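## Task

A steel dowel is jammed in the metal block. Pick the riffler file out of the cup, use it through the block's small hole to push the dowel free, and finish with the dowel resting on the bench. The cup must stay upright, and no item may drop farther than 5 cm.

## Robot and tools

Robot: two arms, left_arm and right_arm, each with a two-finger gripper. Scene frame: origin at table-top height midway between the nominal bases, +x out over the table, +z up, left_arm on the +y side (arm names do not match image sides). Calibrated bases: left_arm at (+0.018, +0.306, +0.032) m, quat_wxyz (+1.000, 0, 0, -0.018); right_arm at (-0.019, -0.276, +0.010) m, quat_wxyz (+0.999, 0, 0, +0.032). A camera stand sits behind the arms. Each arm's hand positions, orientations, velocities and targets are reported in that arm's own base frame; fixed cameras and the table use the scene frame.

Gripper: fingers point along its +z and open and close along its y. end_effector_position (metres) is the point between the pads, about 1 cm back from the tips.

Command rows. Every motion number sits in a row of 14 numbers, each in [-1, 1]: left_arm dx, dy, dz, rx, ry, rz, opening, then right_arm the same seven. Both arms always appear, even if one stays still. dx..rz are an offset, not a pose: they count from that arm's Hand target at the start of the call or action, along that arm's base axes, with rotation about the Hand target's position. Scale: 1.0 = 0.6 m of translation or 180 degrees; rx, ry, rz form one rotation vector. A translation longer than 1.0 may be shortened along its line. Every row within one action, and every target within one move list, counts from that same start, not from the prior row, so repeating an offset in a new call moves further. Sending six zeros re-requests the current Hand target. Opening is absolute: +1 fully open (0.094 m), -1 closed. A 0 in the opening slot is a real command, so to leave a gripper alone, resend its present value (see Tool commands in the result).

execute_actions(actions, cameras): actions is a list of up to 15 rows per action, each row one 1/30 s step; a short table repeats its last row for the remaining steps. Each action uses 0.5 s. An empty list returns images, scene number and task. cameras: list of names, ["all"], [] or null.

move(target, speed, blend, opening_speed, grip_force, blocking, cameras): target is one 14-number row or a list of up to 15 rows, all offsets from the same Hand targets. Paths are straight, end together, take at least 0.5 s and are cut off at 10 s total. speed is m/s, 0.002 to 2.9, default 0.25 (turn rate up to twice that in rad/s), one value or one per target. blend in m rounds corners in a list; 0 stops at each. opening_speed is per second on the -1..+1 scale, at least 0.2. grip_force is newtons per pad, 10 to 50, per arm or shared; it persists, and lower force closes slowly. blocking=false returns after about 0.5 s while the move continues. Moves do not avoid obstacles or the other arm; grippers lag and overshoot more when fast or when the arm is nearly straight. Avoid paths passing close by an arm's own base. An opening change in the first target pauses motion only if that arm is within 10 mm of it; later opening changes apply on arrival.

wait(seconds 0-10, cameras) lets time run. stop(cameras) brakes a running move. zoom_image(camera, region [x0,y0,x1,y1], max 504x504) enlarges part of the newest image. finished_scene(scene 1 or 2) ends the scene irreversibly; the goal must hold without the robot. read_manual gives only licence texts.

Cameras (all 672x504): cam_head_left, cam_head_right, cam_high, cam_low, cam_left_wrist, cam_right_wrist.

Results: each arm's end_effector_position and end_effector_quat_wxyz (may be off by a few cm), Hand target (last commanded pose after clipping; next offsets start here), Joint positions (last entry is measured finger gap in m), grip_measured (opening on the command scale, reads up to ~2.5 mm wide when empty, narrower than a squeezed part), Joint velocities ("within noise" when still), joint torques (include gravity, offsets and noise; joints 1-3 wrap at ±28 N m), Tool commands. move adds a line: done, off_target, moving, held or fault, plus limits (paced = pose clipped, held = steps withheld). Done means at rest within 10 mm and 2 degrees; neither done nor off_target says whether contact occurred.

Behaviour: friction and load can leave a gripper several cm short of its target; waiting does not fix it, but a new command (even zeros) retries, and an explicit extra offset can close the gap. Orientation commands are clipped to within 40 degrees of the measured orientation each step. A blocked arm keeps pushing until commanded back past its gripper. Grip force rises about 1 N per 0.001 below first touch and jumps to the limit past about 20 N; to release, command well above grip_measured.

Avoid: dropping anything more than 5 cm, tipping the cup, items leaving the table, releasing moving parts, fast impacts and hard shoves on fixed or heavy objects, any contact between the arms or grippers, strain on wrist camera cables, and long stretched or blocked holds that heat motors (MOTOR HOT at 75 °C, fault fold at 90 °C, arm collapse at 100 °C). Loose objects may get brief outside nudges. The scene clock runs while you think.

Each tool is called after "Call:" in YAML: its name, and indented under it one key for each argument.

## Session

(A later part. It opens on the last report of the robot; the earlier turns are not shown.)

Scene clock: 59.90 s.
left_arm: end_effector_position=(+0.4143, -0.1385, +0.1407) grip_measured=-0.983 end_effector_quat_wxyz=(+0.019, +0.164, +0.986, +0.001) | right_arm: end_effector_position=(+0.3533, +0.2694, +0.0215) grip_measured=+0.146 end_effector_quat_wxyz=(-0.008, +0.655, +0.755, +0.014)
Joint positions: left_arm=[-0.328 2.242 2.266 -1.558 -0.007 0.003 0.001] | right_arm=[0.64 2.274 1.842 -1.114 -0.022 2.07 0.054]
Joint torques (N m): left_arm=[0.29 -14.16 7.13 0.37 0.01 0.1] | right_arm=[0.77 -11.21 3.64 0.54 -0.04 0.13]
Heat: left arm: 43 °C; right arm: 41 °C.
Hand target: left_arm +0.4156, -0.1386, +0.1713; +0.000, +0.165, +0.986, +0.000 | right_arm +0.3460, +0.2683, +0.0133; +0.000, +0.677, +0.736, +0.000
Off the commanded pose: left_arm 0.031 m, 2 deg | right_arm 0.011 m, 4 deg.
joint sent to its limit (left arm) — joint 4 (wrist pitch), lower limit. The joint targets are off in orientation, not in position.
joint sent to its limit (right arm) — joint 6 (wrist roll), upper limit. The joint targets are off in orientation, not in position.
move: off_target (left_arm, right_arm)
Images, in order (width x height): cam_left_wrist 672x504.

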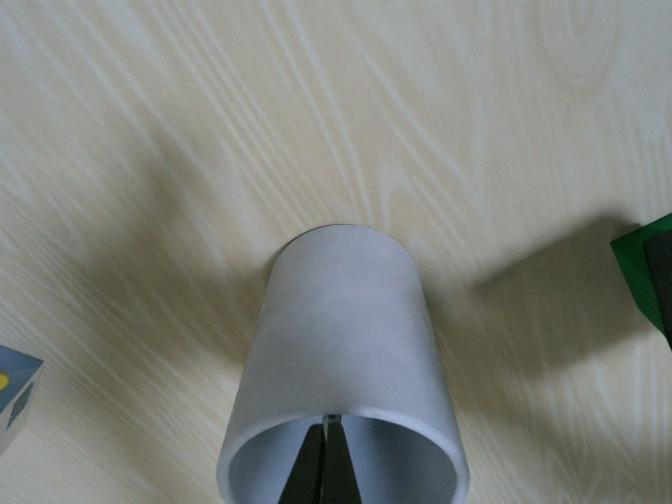

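Call:
move:
  target: [-0.026,0.0082,0.02,-0.015,-0.0434,0,-1,0,0,0,0,0,0,-0.03]
  speed: 0.08
  cameras: ["cam_left_wrist", "cam_head_left", "cam_high"]

Scene clock: 63.13 s.
left_arm: end_effector_position=(+0.4012, -0.1340, +0.1672) grip_measured=-0.983 end_effector_quat_wxyz=(+0.047, +0.164, +0.985, -0.004) | right_arm: end_effector_position=(+0.3533, +0.2694, +0.0215) grip_measured=+0.146 end_effector_quat_wxyz=(-0.008, +0.655, +0.755, +0.014)
Joint positions: left_arm=[-0.328 2.121 2.174 -1.529 -0.007 0.003 0.001] | right_arm=[0.64 2.274 1.842 -1.114 -0.022 2.07 0.054]
Joint torques (N m): left_arm=[0.38 -13.04 3.95 0.82 0.05 0.06] | right_arm=[0.72 -11.08 3.66 0.53 0.01 0.15]
Heat: left arm: 43 °C; right arm: 41 °C.
Hand target: left_arm +0.3999, -0.1337, +0.1833; +0.071, +0.164, +0.984, -0.012 | right_arm +0.3460, +0.2683, +0.0133; +0.000, +0.677, +0.736, +0.000
Off the commanded pose: left_arm 0.016 m, 3 deg | right_arm 0.011 m, 4 deg.
joint sent to its limit (right arm) — joint 6 (wrist roll), upper limit. The joint targets are off in orientation, not in position.
move: off_target (left_arm, right_arm)
Images, in order (width x height): cam_head_left 672x504, cam_high 672x504, cam_left_wrist 672x504.

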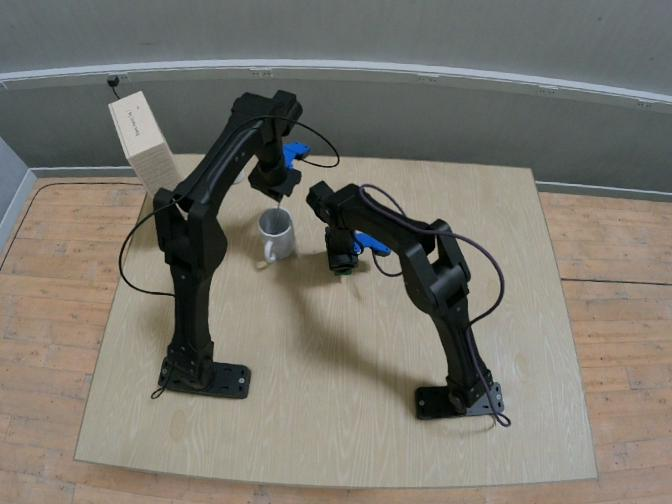

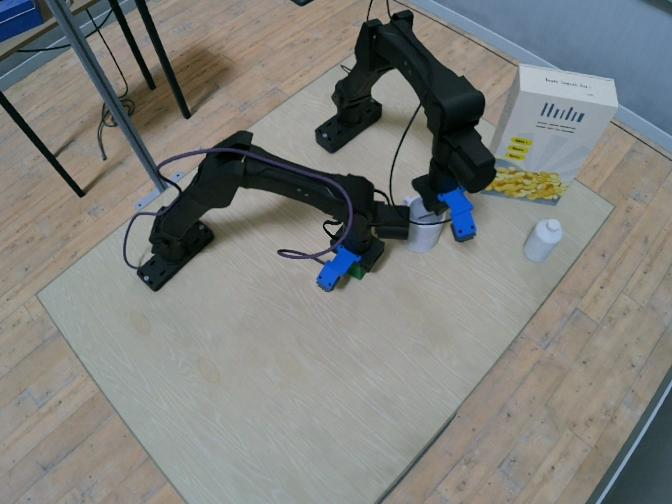

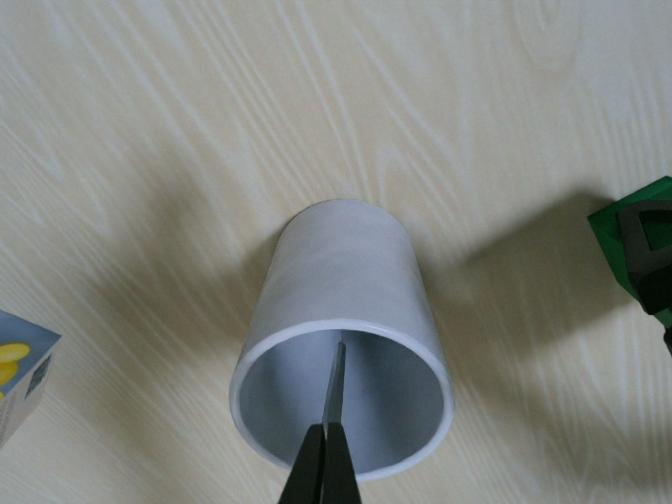

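Call:
move:
  target: [-0.0758,0.0254,0.055,-0.0447,-0.1297,0,-1,0,0,0,0,0,0,-0.03]
  speed: 0.09
  cameras: ["cam_left_wrist", "cam_head_left", "cam_high"]

Scene clock: 67.47 s.
left_arm: end_effector_position=(+0.3541, -0.1182, +0.2056) grip_measured=-0.983 end_effector_quat_wxyz=(+0.257, +0.158, +0.953, -0.039) | right_arm: end_effector_position=(+0.3533, +0.2694, +0.0215) grip_measured=+0.146 end_effector_quat_wxyz=(-0.008, +0.655, +0.755, +0.014)
Joint positions: left_arm=[-0.328 1.49 1.412 -0.967 -0.006 0.003 0.001] | right_arm=[0.64 2.274 1.842 -1.114 -0.022 2.07 0.054]
Joint torques (N m): left_arm=[0.42 -7.8 4.66 1.93 0.1 0.07] | right_arm=[0.66 -11.1 3.56 0.52 -0.02 0.13]
Heat: left arm: 44 °C; right arm: 41 °C.
Hand target: left_arm +0.3544, -0.1185, +0.2162; +0.280, +0.158, +0.946, -0.047 | right_arm +0.3460, +0.2683, +0.0133; +0.000, +0.677, +0.736, +0.000
Off the commanded pose: left_arm 0.011 m, 3 deg | right_arm 0.011 m, 4 deg.
joint sent to its limit (right arm) — joint 6 (wrist roll), upper limit. The joint targets are off in orientation, not in position.
move: off_target (left_arm, right_arm)
Images, in order (width x height): cam_head_left 672x504, cam_high 672x504, cam_left_wrist 672x504.

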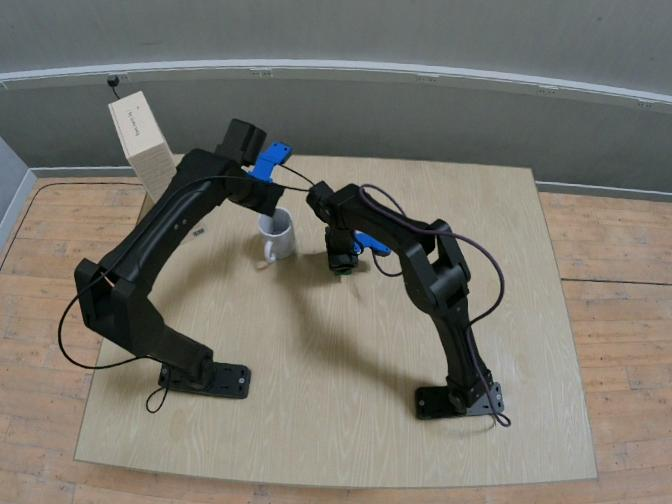

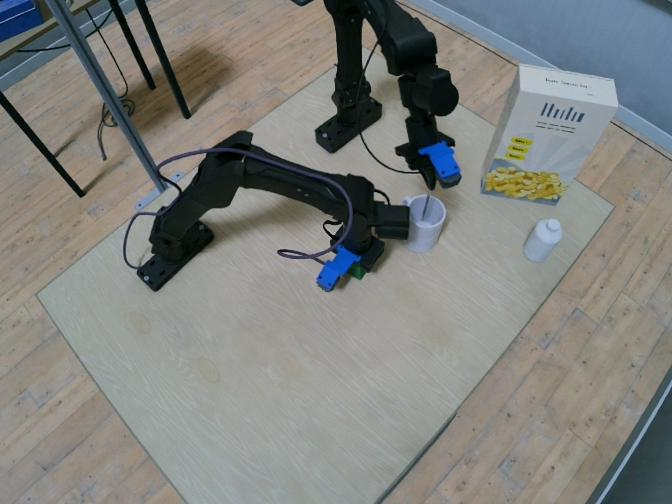

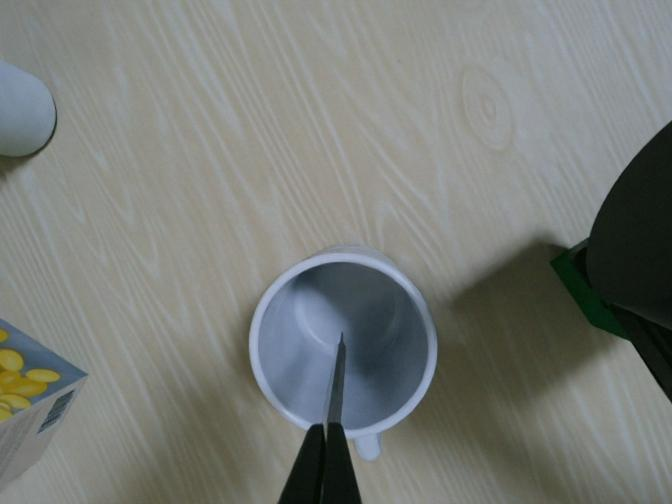

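Call:
move:
  target: [0,0,0.17,0,0,0,-1,0,0,0,0,0,0,-0.03]
  speed: 0.15
  cameras: ["cam_left_wrist", "cam_head_left", "cam_high"]

Scene clock: 69.43 s.
left_arm: end_effector_position=(+0.3510, -0.1172, +0.3111) grip_measured=-0.983 end_effector_quat_wxyz=(+0.273, +0.157, +0.948, -0.042) | right_arm: end_effector_position=(+0.3533, +0.2694, +0.0215) grip_measured=+0.146 end_effector_quat_wxyz=(-0.008, +0.655, +0.755, +0.014)
Joint positions: left_arm=[-0.328 1.601 1.954 -1.365 -0.006 0.003 0.001] | right_arm=[0.64 2.274 1.842 -1.114 -0.022 2.07 0.054]
Joint torques (N m): left_arm=[0.44 -4.38 7.87 1.61 0.08 0.05] | right_arm=[0.68 -11.03 3.66 0.51 -0.03 0.15]
Heat: left arm: 43 °C; right arm: 41 °C.
Hand target: left_arm +0.3545, -0.1184, +0.3183; +0.280, +0.158, +0.946, -0.047 | right_arm +0.3460, +0.2683, +0.0133; +0.000, +0.677, +0.736, +0.000
Off the commanded pose: left_arm 0.008 m, 1 deg | right_arm 0.011 m, 4 deg.
joint sent to its limit (right arm) — joint 6 (wrist roll), upper limit. The joint targets are off in orientation, not in position.
move: off_target (right_arm)
Images, in order (width x height): cam_head_left 672x504, cam_high 672x504, cam_left_wrist 672x504.

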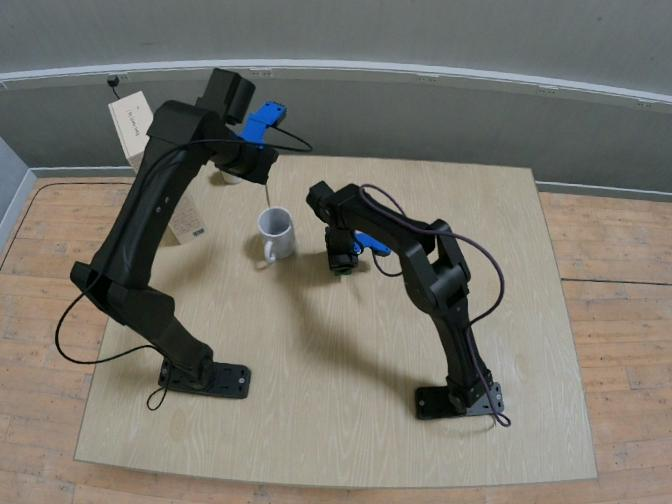

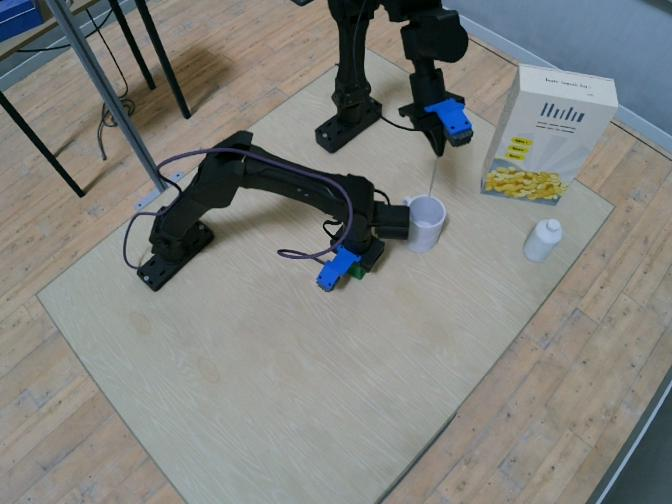

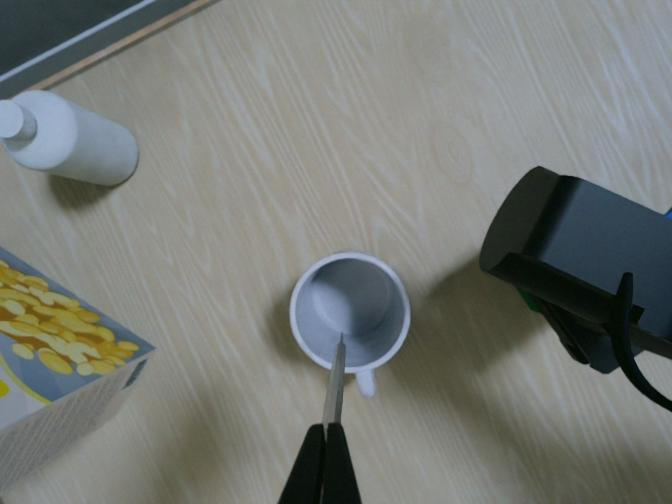

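Call:
move:
  target: [-0.1,0.033,-0.02,0,0,0,-1,0.012,0,0.14,0,0,0,-0.03]
  speed: 0.1
  cameras: ["cam_right_wrist", "cam_head_left", "cam_high", "cam_left_wrist"]

Scene clock: 77.80 s.
left_arm: end_effector_position=(+0.2962, -0.0986, +0.3009) grip_measured=-0.983 end_effector_quat_wxyz=(+0.265, +0.158, +0.950, -0.041) | right_arm: end_effector_position=(+0.3519, +0.2683, +0.0897) grip_measured=+0.146 end_effector_quat_wxyz=(-0.010, +0.655, +0.755, +0.004)
Joint positions: left_arm=[-0.328 1.385 1.721 -1.364 -0.006 0.003 0.001] | right_arm=[0.64 2.274 2.113 -1.408 -0.022 2.07 0.054]
Joint torques (N m): left_arm=[0.39 -5.5 3.92 1.92 0.08 0.06] | right_arm=[-0.02 -11.25 8.43 0.1 0.02 0.11]
Heat: left arm: 43 °C; right arm: 41 °C.
Hand target: left_arm +0.2945, -0.0986, +0.3062; +0.280, +0.158, +0.946, -0.047 | right_arm +0.3532, +0.2683, +0.0973; +0.000, +0.677, +0.736, +0.000
Off the commanded pose: left_arm 0.006 m, 2 deg | right_arm 0.008 m, 4 deg.
joint sent to its limit (right arm) — joint 6 (wrist roll), upper limit. The joint targets are off in orientation, not in position.
move: off_target (right_arm)
Images, in order (width x height): cam_head_left 672x504, cam_high 672x504, cam_left_wrist 672x504, cam_right_wrist 672x504.

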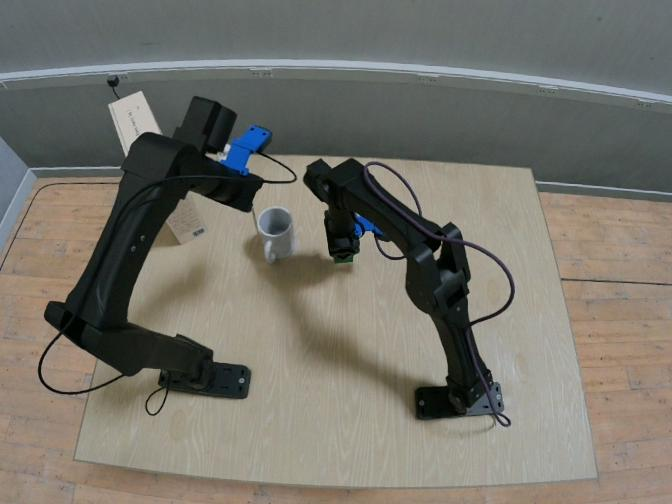

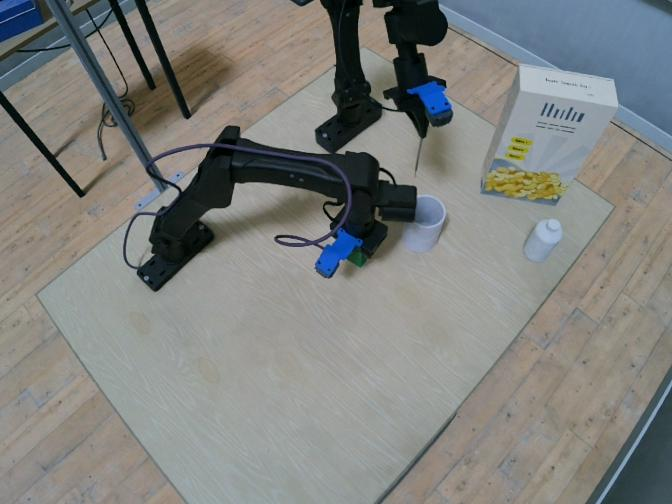

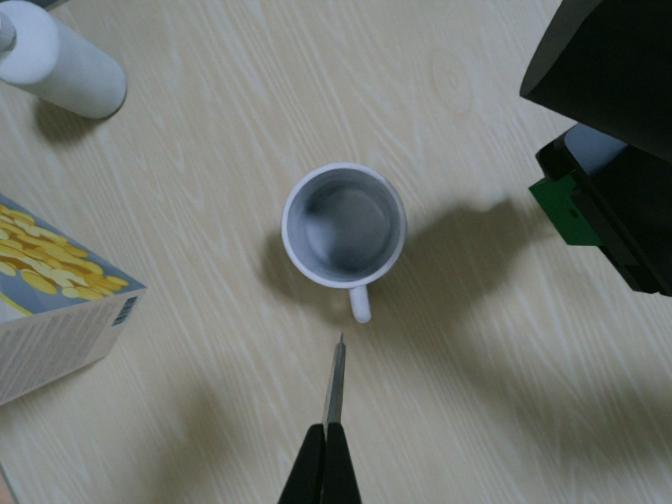

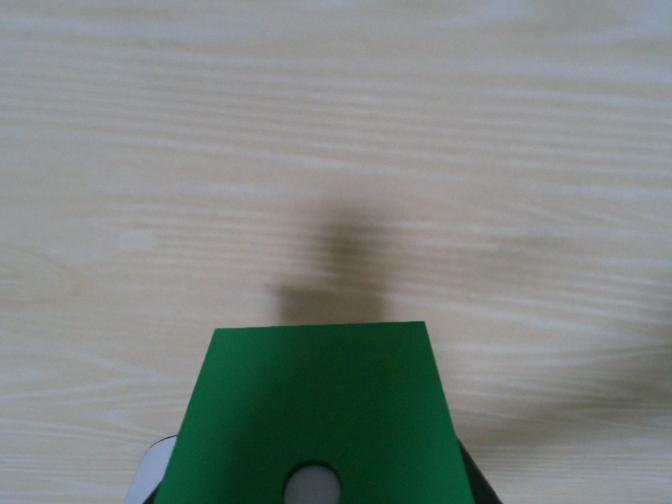

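Call:
move:
  target: [0,0,0,0,0,0,-1,0.004,-0.172,-0.01,0.1059,0.0376,0.1624,-0.03]
  speed: 0.15
  cameras: ["cam_right_wrist", "cam_head_left", "cam_low", "cam_left_wrist"]

Scene clock: 81.53 s.
left_arm: end_effector_position=(+0.2962, -0.0986, +0.3009) grip_measured=-0.983 end_effector_quat_wxyz=(+0.265, +0.158, +0.950, -0.041) | right_arm: end_effector_position=(+0.3640, +0.1641, +0.0764) grip_measured=+0.146 end_effector_quat_wxyz=(-0.144, +0.463, +0.872, +0.073)
Joint positions: left_arm=[-0.328 1.385 1.721 -1.364 -0.006 0.003 0.001] | right_arm=[0.284 2.178 1.864 -1.367 -0.306 1.243 0.054]
Joint torques (N m): left_arm=[0.35 -5.52 3.95 1.89 0.07 0.06] | right_arm=[-0.23 -13.83 4.77 -0.15 -0.36 0]
Heat: left arm: 43 °C; right arm: 41 °C.
Hand target: left_arm +0.2945, -0.0986, +0.3062; +0.280, +0.158, +0.946, -0.047 | right_arm +0.3557, +0.1652, +0.0913; -0.153, +0.460, +0.871, +0.081
Off the commanded pose: left_arm 0.006 m, 2 deg | right_arm 0.017 m, 1 deg.
move: off_target (right_arm)
Images, in order (width x height): cam_head_left 672x504, cam_low 672x504, cam_left_wrist 672x504, cam_right_wrist 672x504.

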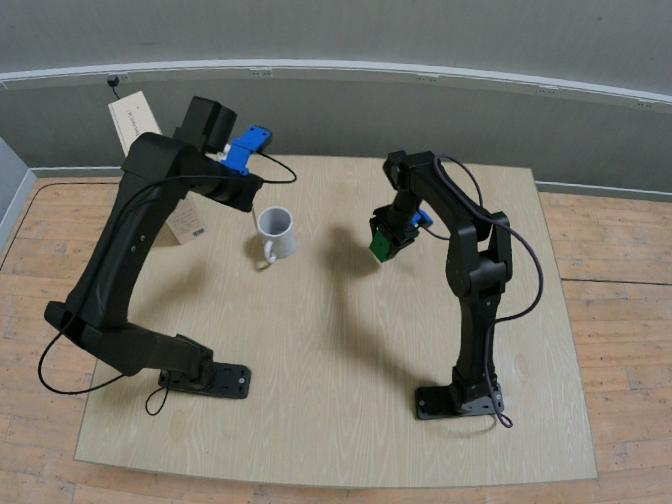

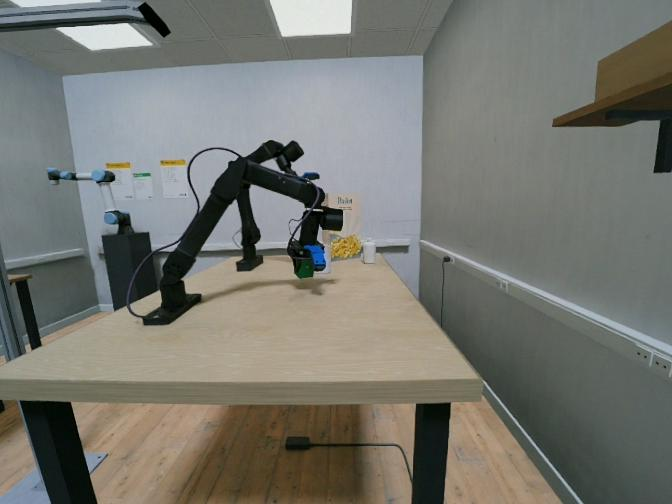

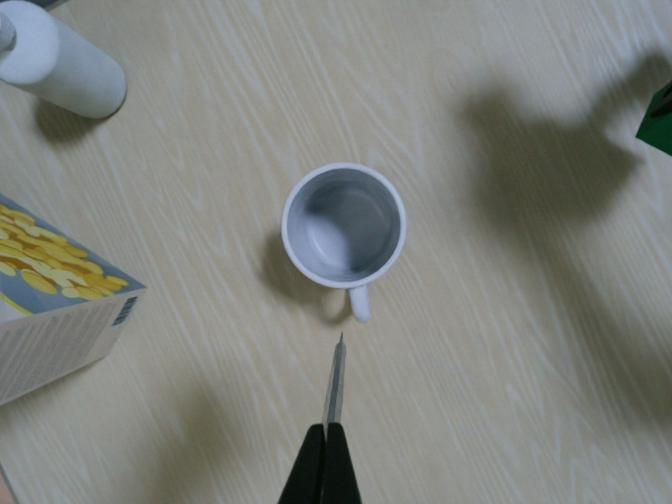

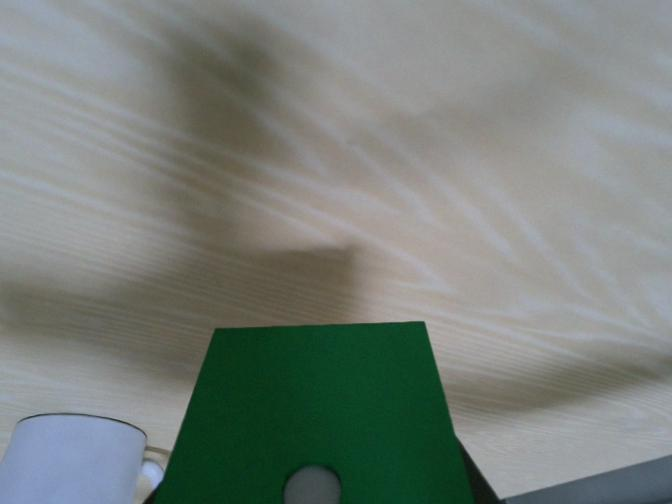

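Call:
move:
  target: [-0.126,-0.2707,-0.227,-0.054,-0.0788,-0.1707,-1,0,0,0,0,0,0,-0.03]
  speed: 0.15
  cameras: ["cam_left_wrist", "cam_head_left", "cam_high", "cam_low"]

Scene clock: 86.43 s.
left_arm: end_effector_position=(+0.2173, -0.2596, +0.1677) grip_measured=-0.983 end_effector_quat_wxyz=(+0.369, +0.382, +0.828, -0.178) | right_arm: end_effector_position=(+0.3639, +0.1641, +0.0764) grip_measured=+0.146 end_effector_quat_wxyz=(-0.145, +0.462, +0.872, +0.073)
Joint positions: left_arm=[-0.874 1.098 0.78 -0.409 0.005 -0.012 0.001] | right_arm=[0.284 2.178 1.864 -1.368 -0.306 1.243 0.054]
Joint torques (N m): left_arm=[-0.42 -3.11 5.09 2.53 -0.11 0.09] | right_arm=[-0.17 -13.71 4.83 -0.15 -0.4 -0.02]
Heat: left arm: 43 °C; right arm: 42 °C.
Hand target: left_arm +0.2189, -0.2611, +0.1701; +0.383, +0.382, +0.822, -0.178 | right_arm +0.3556, +0.1651, +0.0913; -0.154, +0.460, +0.871, +0.081
Off the commanded pose: left_arm 0.003 m, 2 deg | right_arm 0.017 m, 1 deg.
move: off_target (right_arm)
Images, in order (width x height): cam_head_left 672x504, cam_high 672x504, cam_low 672x504, cam_left_wrist 672x504.

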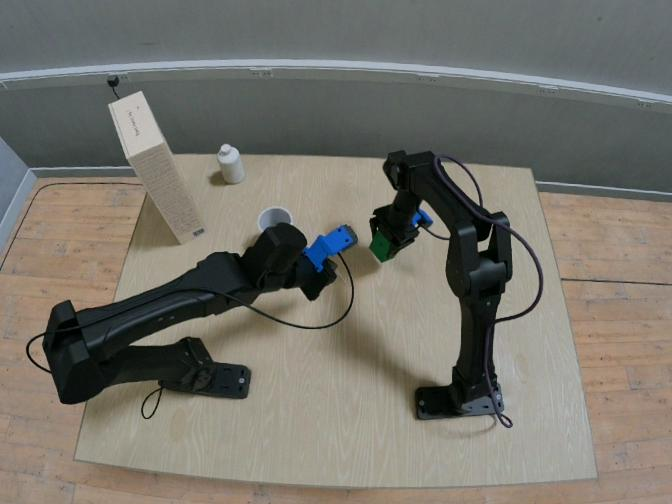

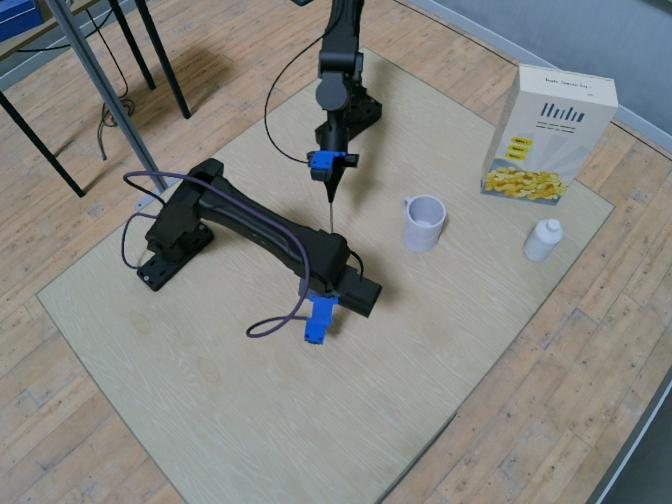

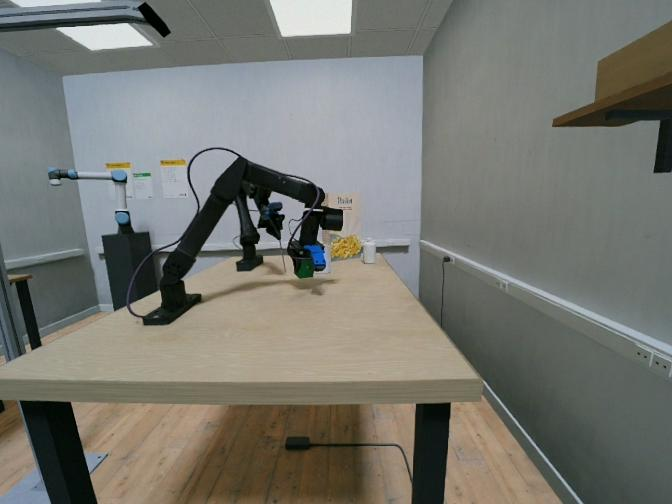

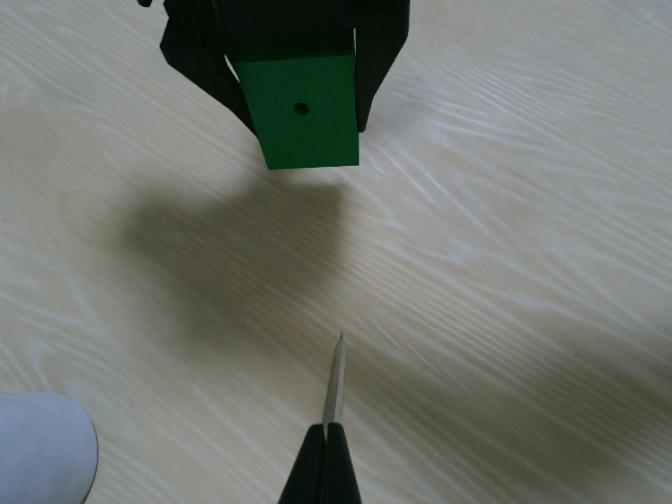

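Call:
zoom_image:
  camera: "cam_left_wrist"
  region: [250, 310, 430, 504]

Call:
zoom_image:
  camera: "cam_left_wrist"
  region: [200, 30, 420, 200]

Call:
zoom_image:
  camera: "cam_high"
  region: [270, 120, 430, 270]

Scaled by 2.598.

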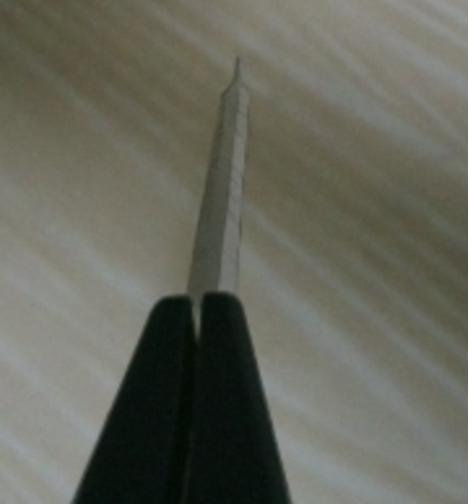

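Scaled by 2.291.

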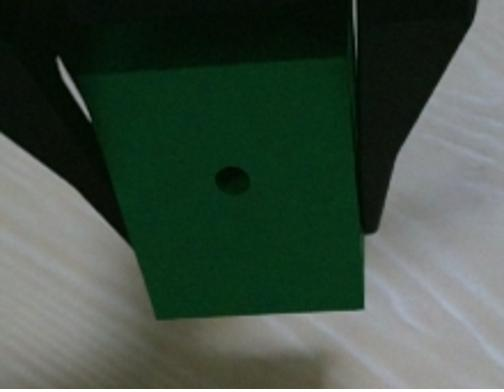

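Scaled by 3.150.

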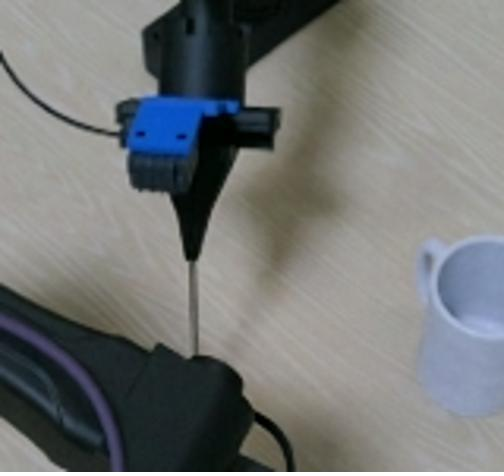

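Call:
move:
  target:
    - [0,0,-0.05,0,0,0,-1,0,0,0,0,0,0,-0.03]
    - [-0.0466,0.0555,-0.0767,0,0,0,-1,0,0,0,0,0,0,-0.03]
    - [-0.0836,0.0996,-0.1225,0,0,0,-1,0,0,0,0,0,0,-0.03]
  speed: 0.06
  blend: [0.01,0.01,0]
  cameras: ["cam_left_wrist", "cam_high"]

Scene clock: 91.20 s.
left_arm: end_effector_position=(+0.1802, -0.2150, +0.1220) grip_measured=-0.984 end_effector_quat_wxyz=(+0.419, +0.371, +0.804, -0.201) | right_arm: end_effector_position=(+0.3639, +0.1641, +0.0764) grip_measured=+0.146 end_effector_quat_wxyz=(-0.145, +0.462, +0.872, +0.073)
Joint positions: left_arm=[-0.874 0.735 0.371 -0.241 0.004 -0.012 0.001] | right_arm=[0.284 2.178 1.864 -1.368 -0.306 1.243 0.054]
Joint torques (N m): left_arm=[-0.66 -0.53 4.25 1.56 -0.11 0.08] | right_arm=[-0.17 -13.74 4.78 -0.17 -0.39 -0.06]
Heat: left arm: 44 °C; right arm: 43 °C.
Hand target: left_arm +0.1688, -0.2013, +0.0965; +0.383, +0.382, +0.822, -0.178 | right_arm +0.3556, +0.1651, +0.0913; -0.154, +0.460, +0.871, +0.081
Off the commanded pose: left_arm 0.031 m, 5 deg | right_arm 0.017 m, 1 deg.
move: off_target (left_arm, right_arm)
Images, in order (width x height): cam_high 672x504, cam_left_wrist 672x504.

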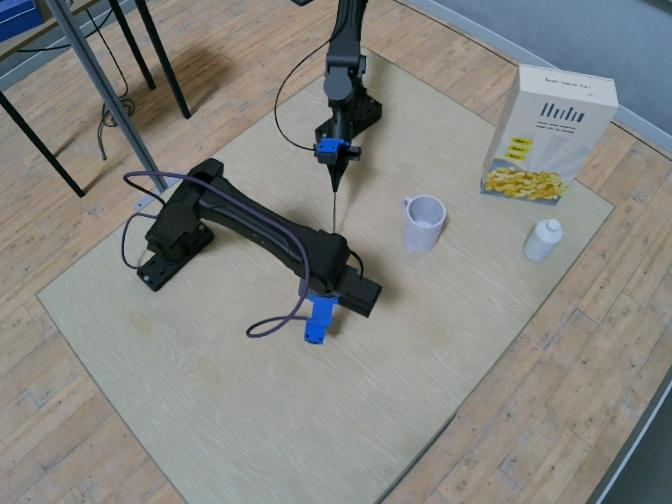

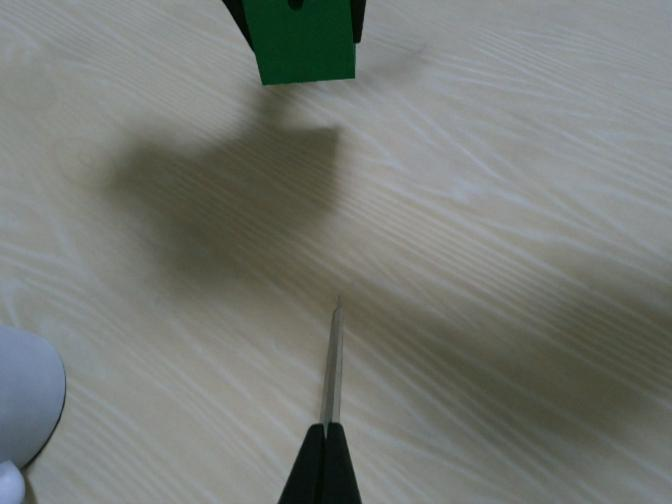

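Call:
move:
  target: [-0.016,0.019,-0.055,0,0,0,-1,0,0,0,0,0,0,-0.03]
  speed: 0.06
  cameras: ["cam_left_wrist"]

Scene clock: 93.43 s.
left_arm: end_effector_position=(+0.1772, -0.2123, +0.1091) grip_measured=-0.984 end_effector_quat_wxyz=(+0.447, +0.365, +0.788, -0.214) | right_arm: end_effector_position=(+0.3639, +0.1641, +0.0764) grip_measured=+0.146 end_effector_quat_wxyz=(-0.145, +0.462, +0.872, +0.073)
Joint positions: left_arm=[-0.877 0.666 0.245 -0.111 0.003 -0.011 0.001] | right_arm=[0.284 2.178 1.864 -1.368 -0.306 1.243 0.054]
Joint torques (N m): left_arm=[-0.55 1.13 3.23 1.19 -0.11 0.09] | right_arm=[-0.24 -13.75 4.78 -0.14 -0.37 -0.03]
Heat: left arm: 44 °C; right arm: 43 °C.
Hand target: left_arm +0.1591, -0.1900, +0.0636; +0.383, +0.383, +0.822, -0.178 | right_arm +0.3556, +0.1651, +0.0913; -0.154, +0.460, +0.871, +0.081
Off the commanded pose: left_arm 0.054 m, 10 deg | right_arm 0.017 m, 1 deg.
move: off_target (left_arm, right_arm)
Images, in order (width x height): cam_left_wrist 672x504.

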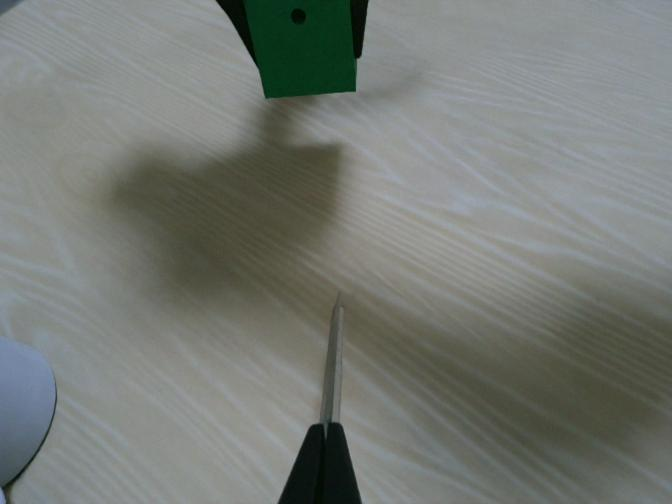

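Call:
move:
  target: [0.0107,-0.0128,0.045,0,0,0,-1,0,0,0,0,0,0,-0.03]
  speed: 0.06
  grip_force: [20, 50]
  cameras: ["cam_left_wrist"]

Scene clock: 95.77 s.
left_arm: end_effector_position=(+0.1692, -0.2024, +0.0959) grip_measured=-0.972 end_effector_quat_wxyz=(+0.401, +0.376, +0.813, -0.192) | right_arm: end_effector_position=(+0.3639, +0.1641, +0.0764) grip_measured=+0.146 end_effector_quat_wxyz=(-0.145, +0.462, +0.872, +0.073)
Joint positions: left_arm=[-0.877 0.68 0.293 -0.262 0.002 -0.011 0.001] | right_arm=[0.284 2.178 1.864 -1.368 -0.306 1.243 0.054]
Joint torques (N m): left_arm=[-0.54 0.88 7.53 1.66 -0.11 0.05] | right_arm=[-0.24 -13.78 4.72 -0.15 -0.39 -0.04]
Heat: left arm: 43 °C; right arm: 43 °C.
Hand target: left_arm +0.1656, -0.1977, +0.0907; +0.383, +0.382, +0.822, -0.178 | right_arm +0.3556, +0.1651, +0.0913; -0.154, +0.460, +0.871, +0.081
Off the commanded pose: left_arm 0.008 m, 3 deg | right_arm 0.017 m, 1 deg.
grip_force (N): 20, 50
move: off_target (left_arm, right_arm)
Images, in order (width x height): cam_left_wrist 672x504.

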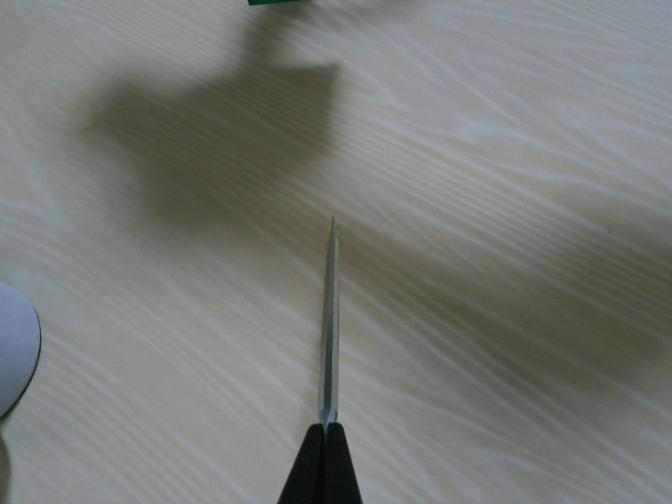

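Call:
move:
  target:
    - [0,0,0.05,-0.03,-0.025,0,-1,0.01,-0.048,-0.02,0,0,0,-0.03]
    - [0.0842,-0.112,0.0655,-0.1133,-0.0923,-0.0106,-1,0.01,-0.048,-0.055,0,0,0,-0.03]
  speed: 0.1
  blend: [0.02,0]
  grip_force: [50, 50]
  cameras: ["all"]

Scene clock: 102.03 s.
left_arm: end_effector_position=(+0.2174, -0.2653, +0.1300) grip_measured=-0.984 end_effector_quat_wxyz=(+0.551, +0.342, +0.713, -0.266) | right_arm: end_effector_position=(+0.3646, +0.1364, +0.0529) grip_measured=+0.146 end_effector_quat_wxyz=(-0.150, +0.461, +0.871, +0.074)
Joint positions: left_arm=[-0.877 1.141 0.186 0.7 0.02 0.003 0.001] | right_arm=[0.215 2.178 1.767 -1.299 -0.308 1.166 0.054]
Joint torques (N m): left_arm=[0.35 -1.43 4.19 3.05 0.11 0.09] | right_arm=[-0.53 -12.26 4.11 0.12 -0.28 -0.02]
Heat: left arm: 44 °C; right arm: 44 °C.
Hand target: left_arm +0.2161, -0.2649, +0.1299; +0.555, +0.344, +0.707, -0.270 | right_arm +0.3617, +0.1363, +0.0583; -0.153, +0.460, +0.871, +0.081
Off the commanded pose: left_arm 0.001 m, 1 deg | right_arm 0.006 m, 1 deg.
move: done

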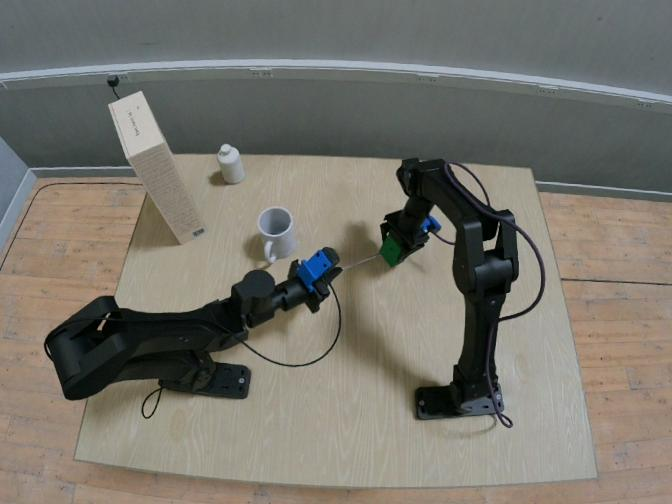

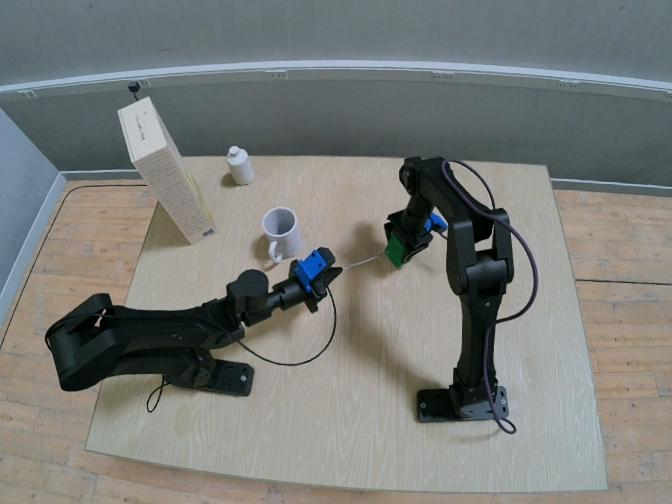

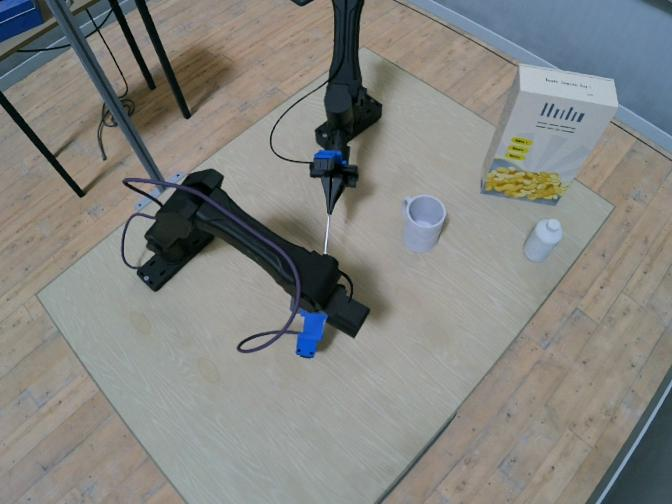

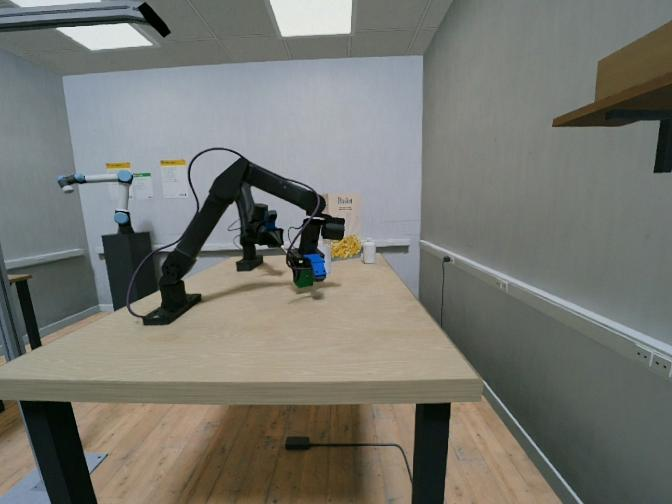

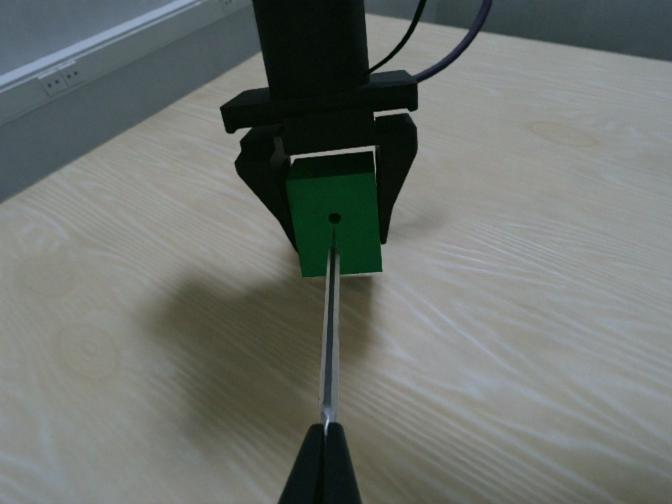

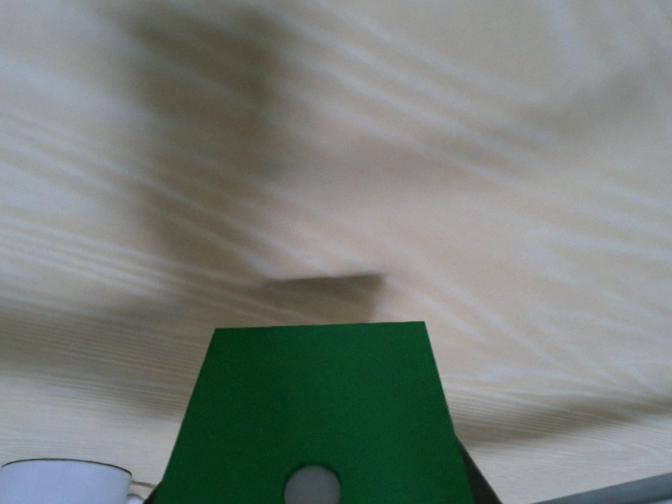

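Call:
zoom_image:
  camera: "cam_low"
  region: [240, 200, 370, 310]

Call:
zoom_image:
  camera: "cam_left_wrist"
  region: [260, 140, 420, 300]

Scaled by 3.877.

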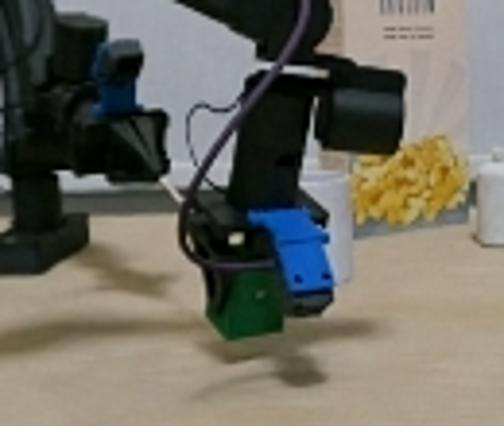

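Scaled by 3.150.

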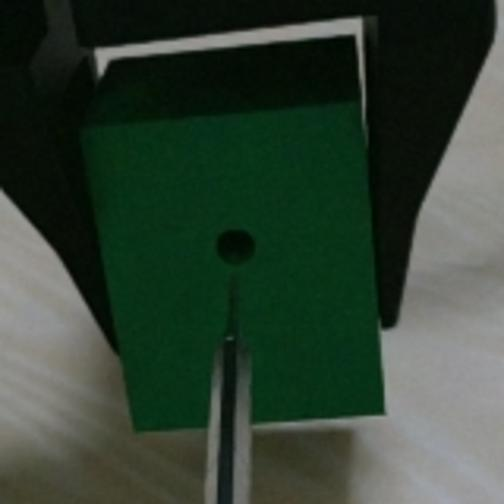

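Call:
move:
  target: [0,0,0,0,0,0,-1,0,0,-0.028,0,0,0,-0.03]
  speed: 0.05
  cameras: ["cam_left_wrist", "cam_low", "cam_right_wrist"]

Scene clock: 106.83 s.
left_arm: end_effector_position=(+0.2175, -0.2653, +0.1302) grip_measured=-0.984 end_effector_quat_wxyz=(+0.551, +0.342, +0.713, -0.266) | right_arm: end_effector_position=(+0.3650, +0.1365, +0.0408) grip_measured=+0.146 end_effector_quat_wxyz=(-0.146, +0.460, +0.872, +0.078)
Joint positions: left_arm=[-0.877 1.141 0.186 0.701 0.02 0.003 0.001] | right_arm=[0.215 2.178 1.719 -1.24 -0.308 1.166 0.054]
Joint torques (N m): left_arm=[0.4 -1.31 4.29 3.04 0.11 0.09] | right_arm=[-0.46 -11.15 4.15 0.16 -0.32 -0.02]
Heat: left arm: 46 °C; right arm: 44 °C.
Hand target: left_arm +0.2161, -0.2649, +0.1299; +0.555, +0.344, +0.707, -0.270 | right_arm +0.3617, +0.1363, +0.0415; -0.153, +0.460, +0.871, +0.081
Off the commanded pose: left_arm 0.002 m, 1 deg | right_arm 0.003 m, 1 deg.
move: done
Images, in order (width x height): cam_low 672x504, cam_left_wrist 672x504, cam_right_wrist 672x504.

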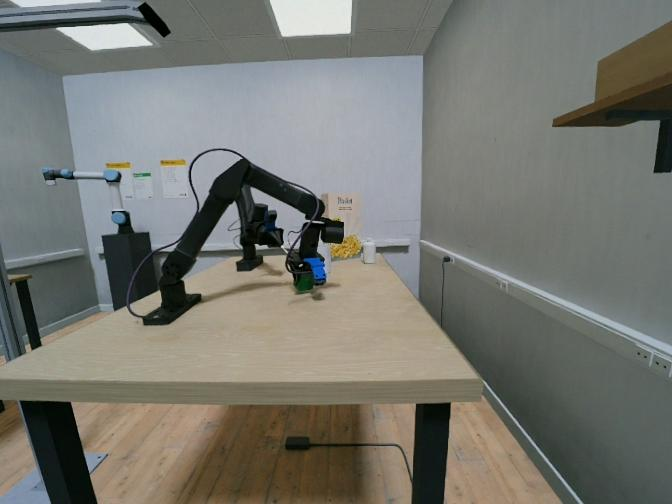

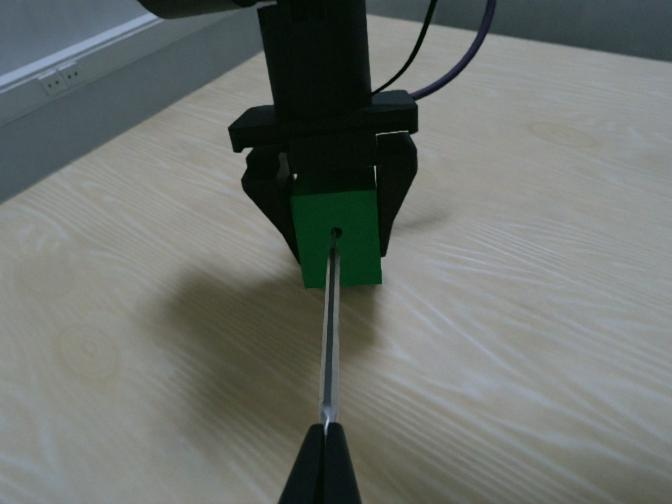

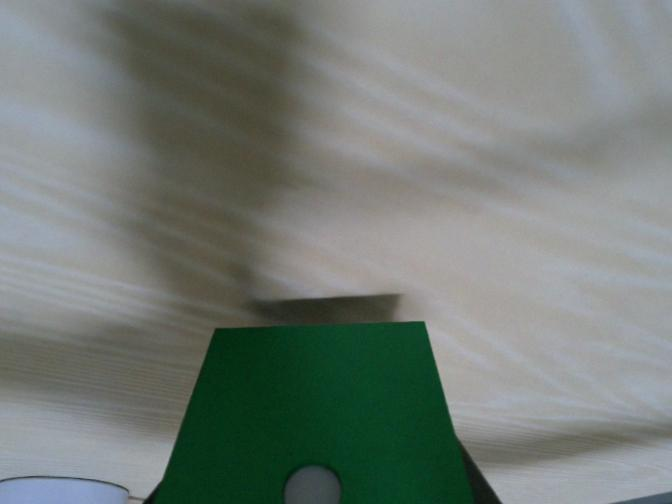

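Call:
zoom_image:
  camera: "cam_left_wrist"
  region: [280, 170, 400, 300]

Call:
zoom_image:
  camera: "cam_low"
  region: [260, 220, 360, 310]

Scaled by 3.877.

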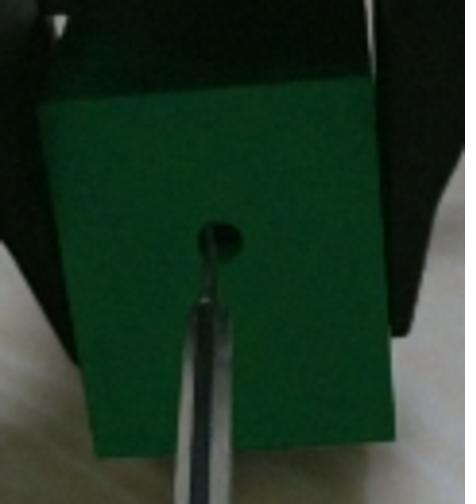

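Scaled by 5.040.

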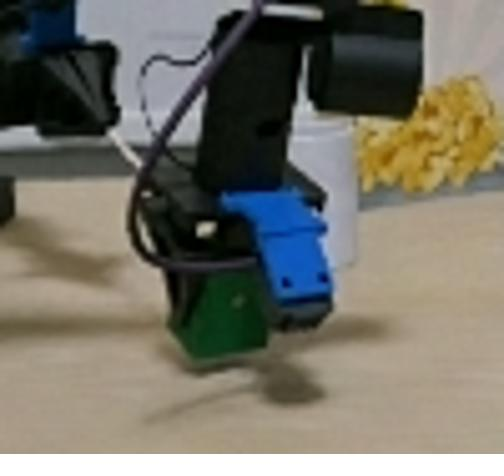

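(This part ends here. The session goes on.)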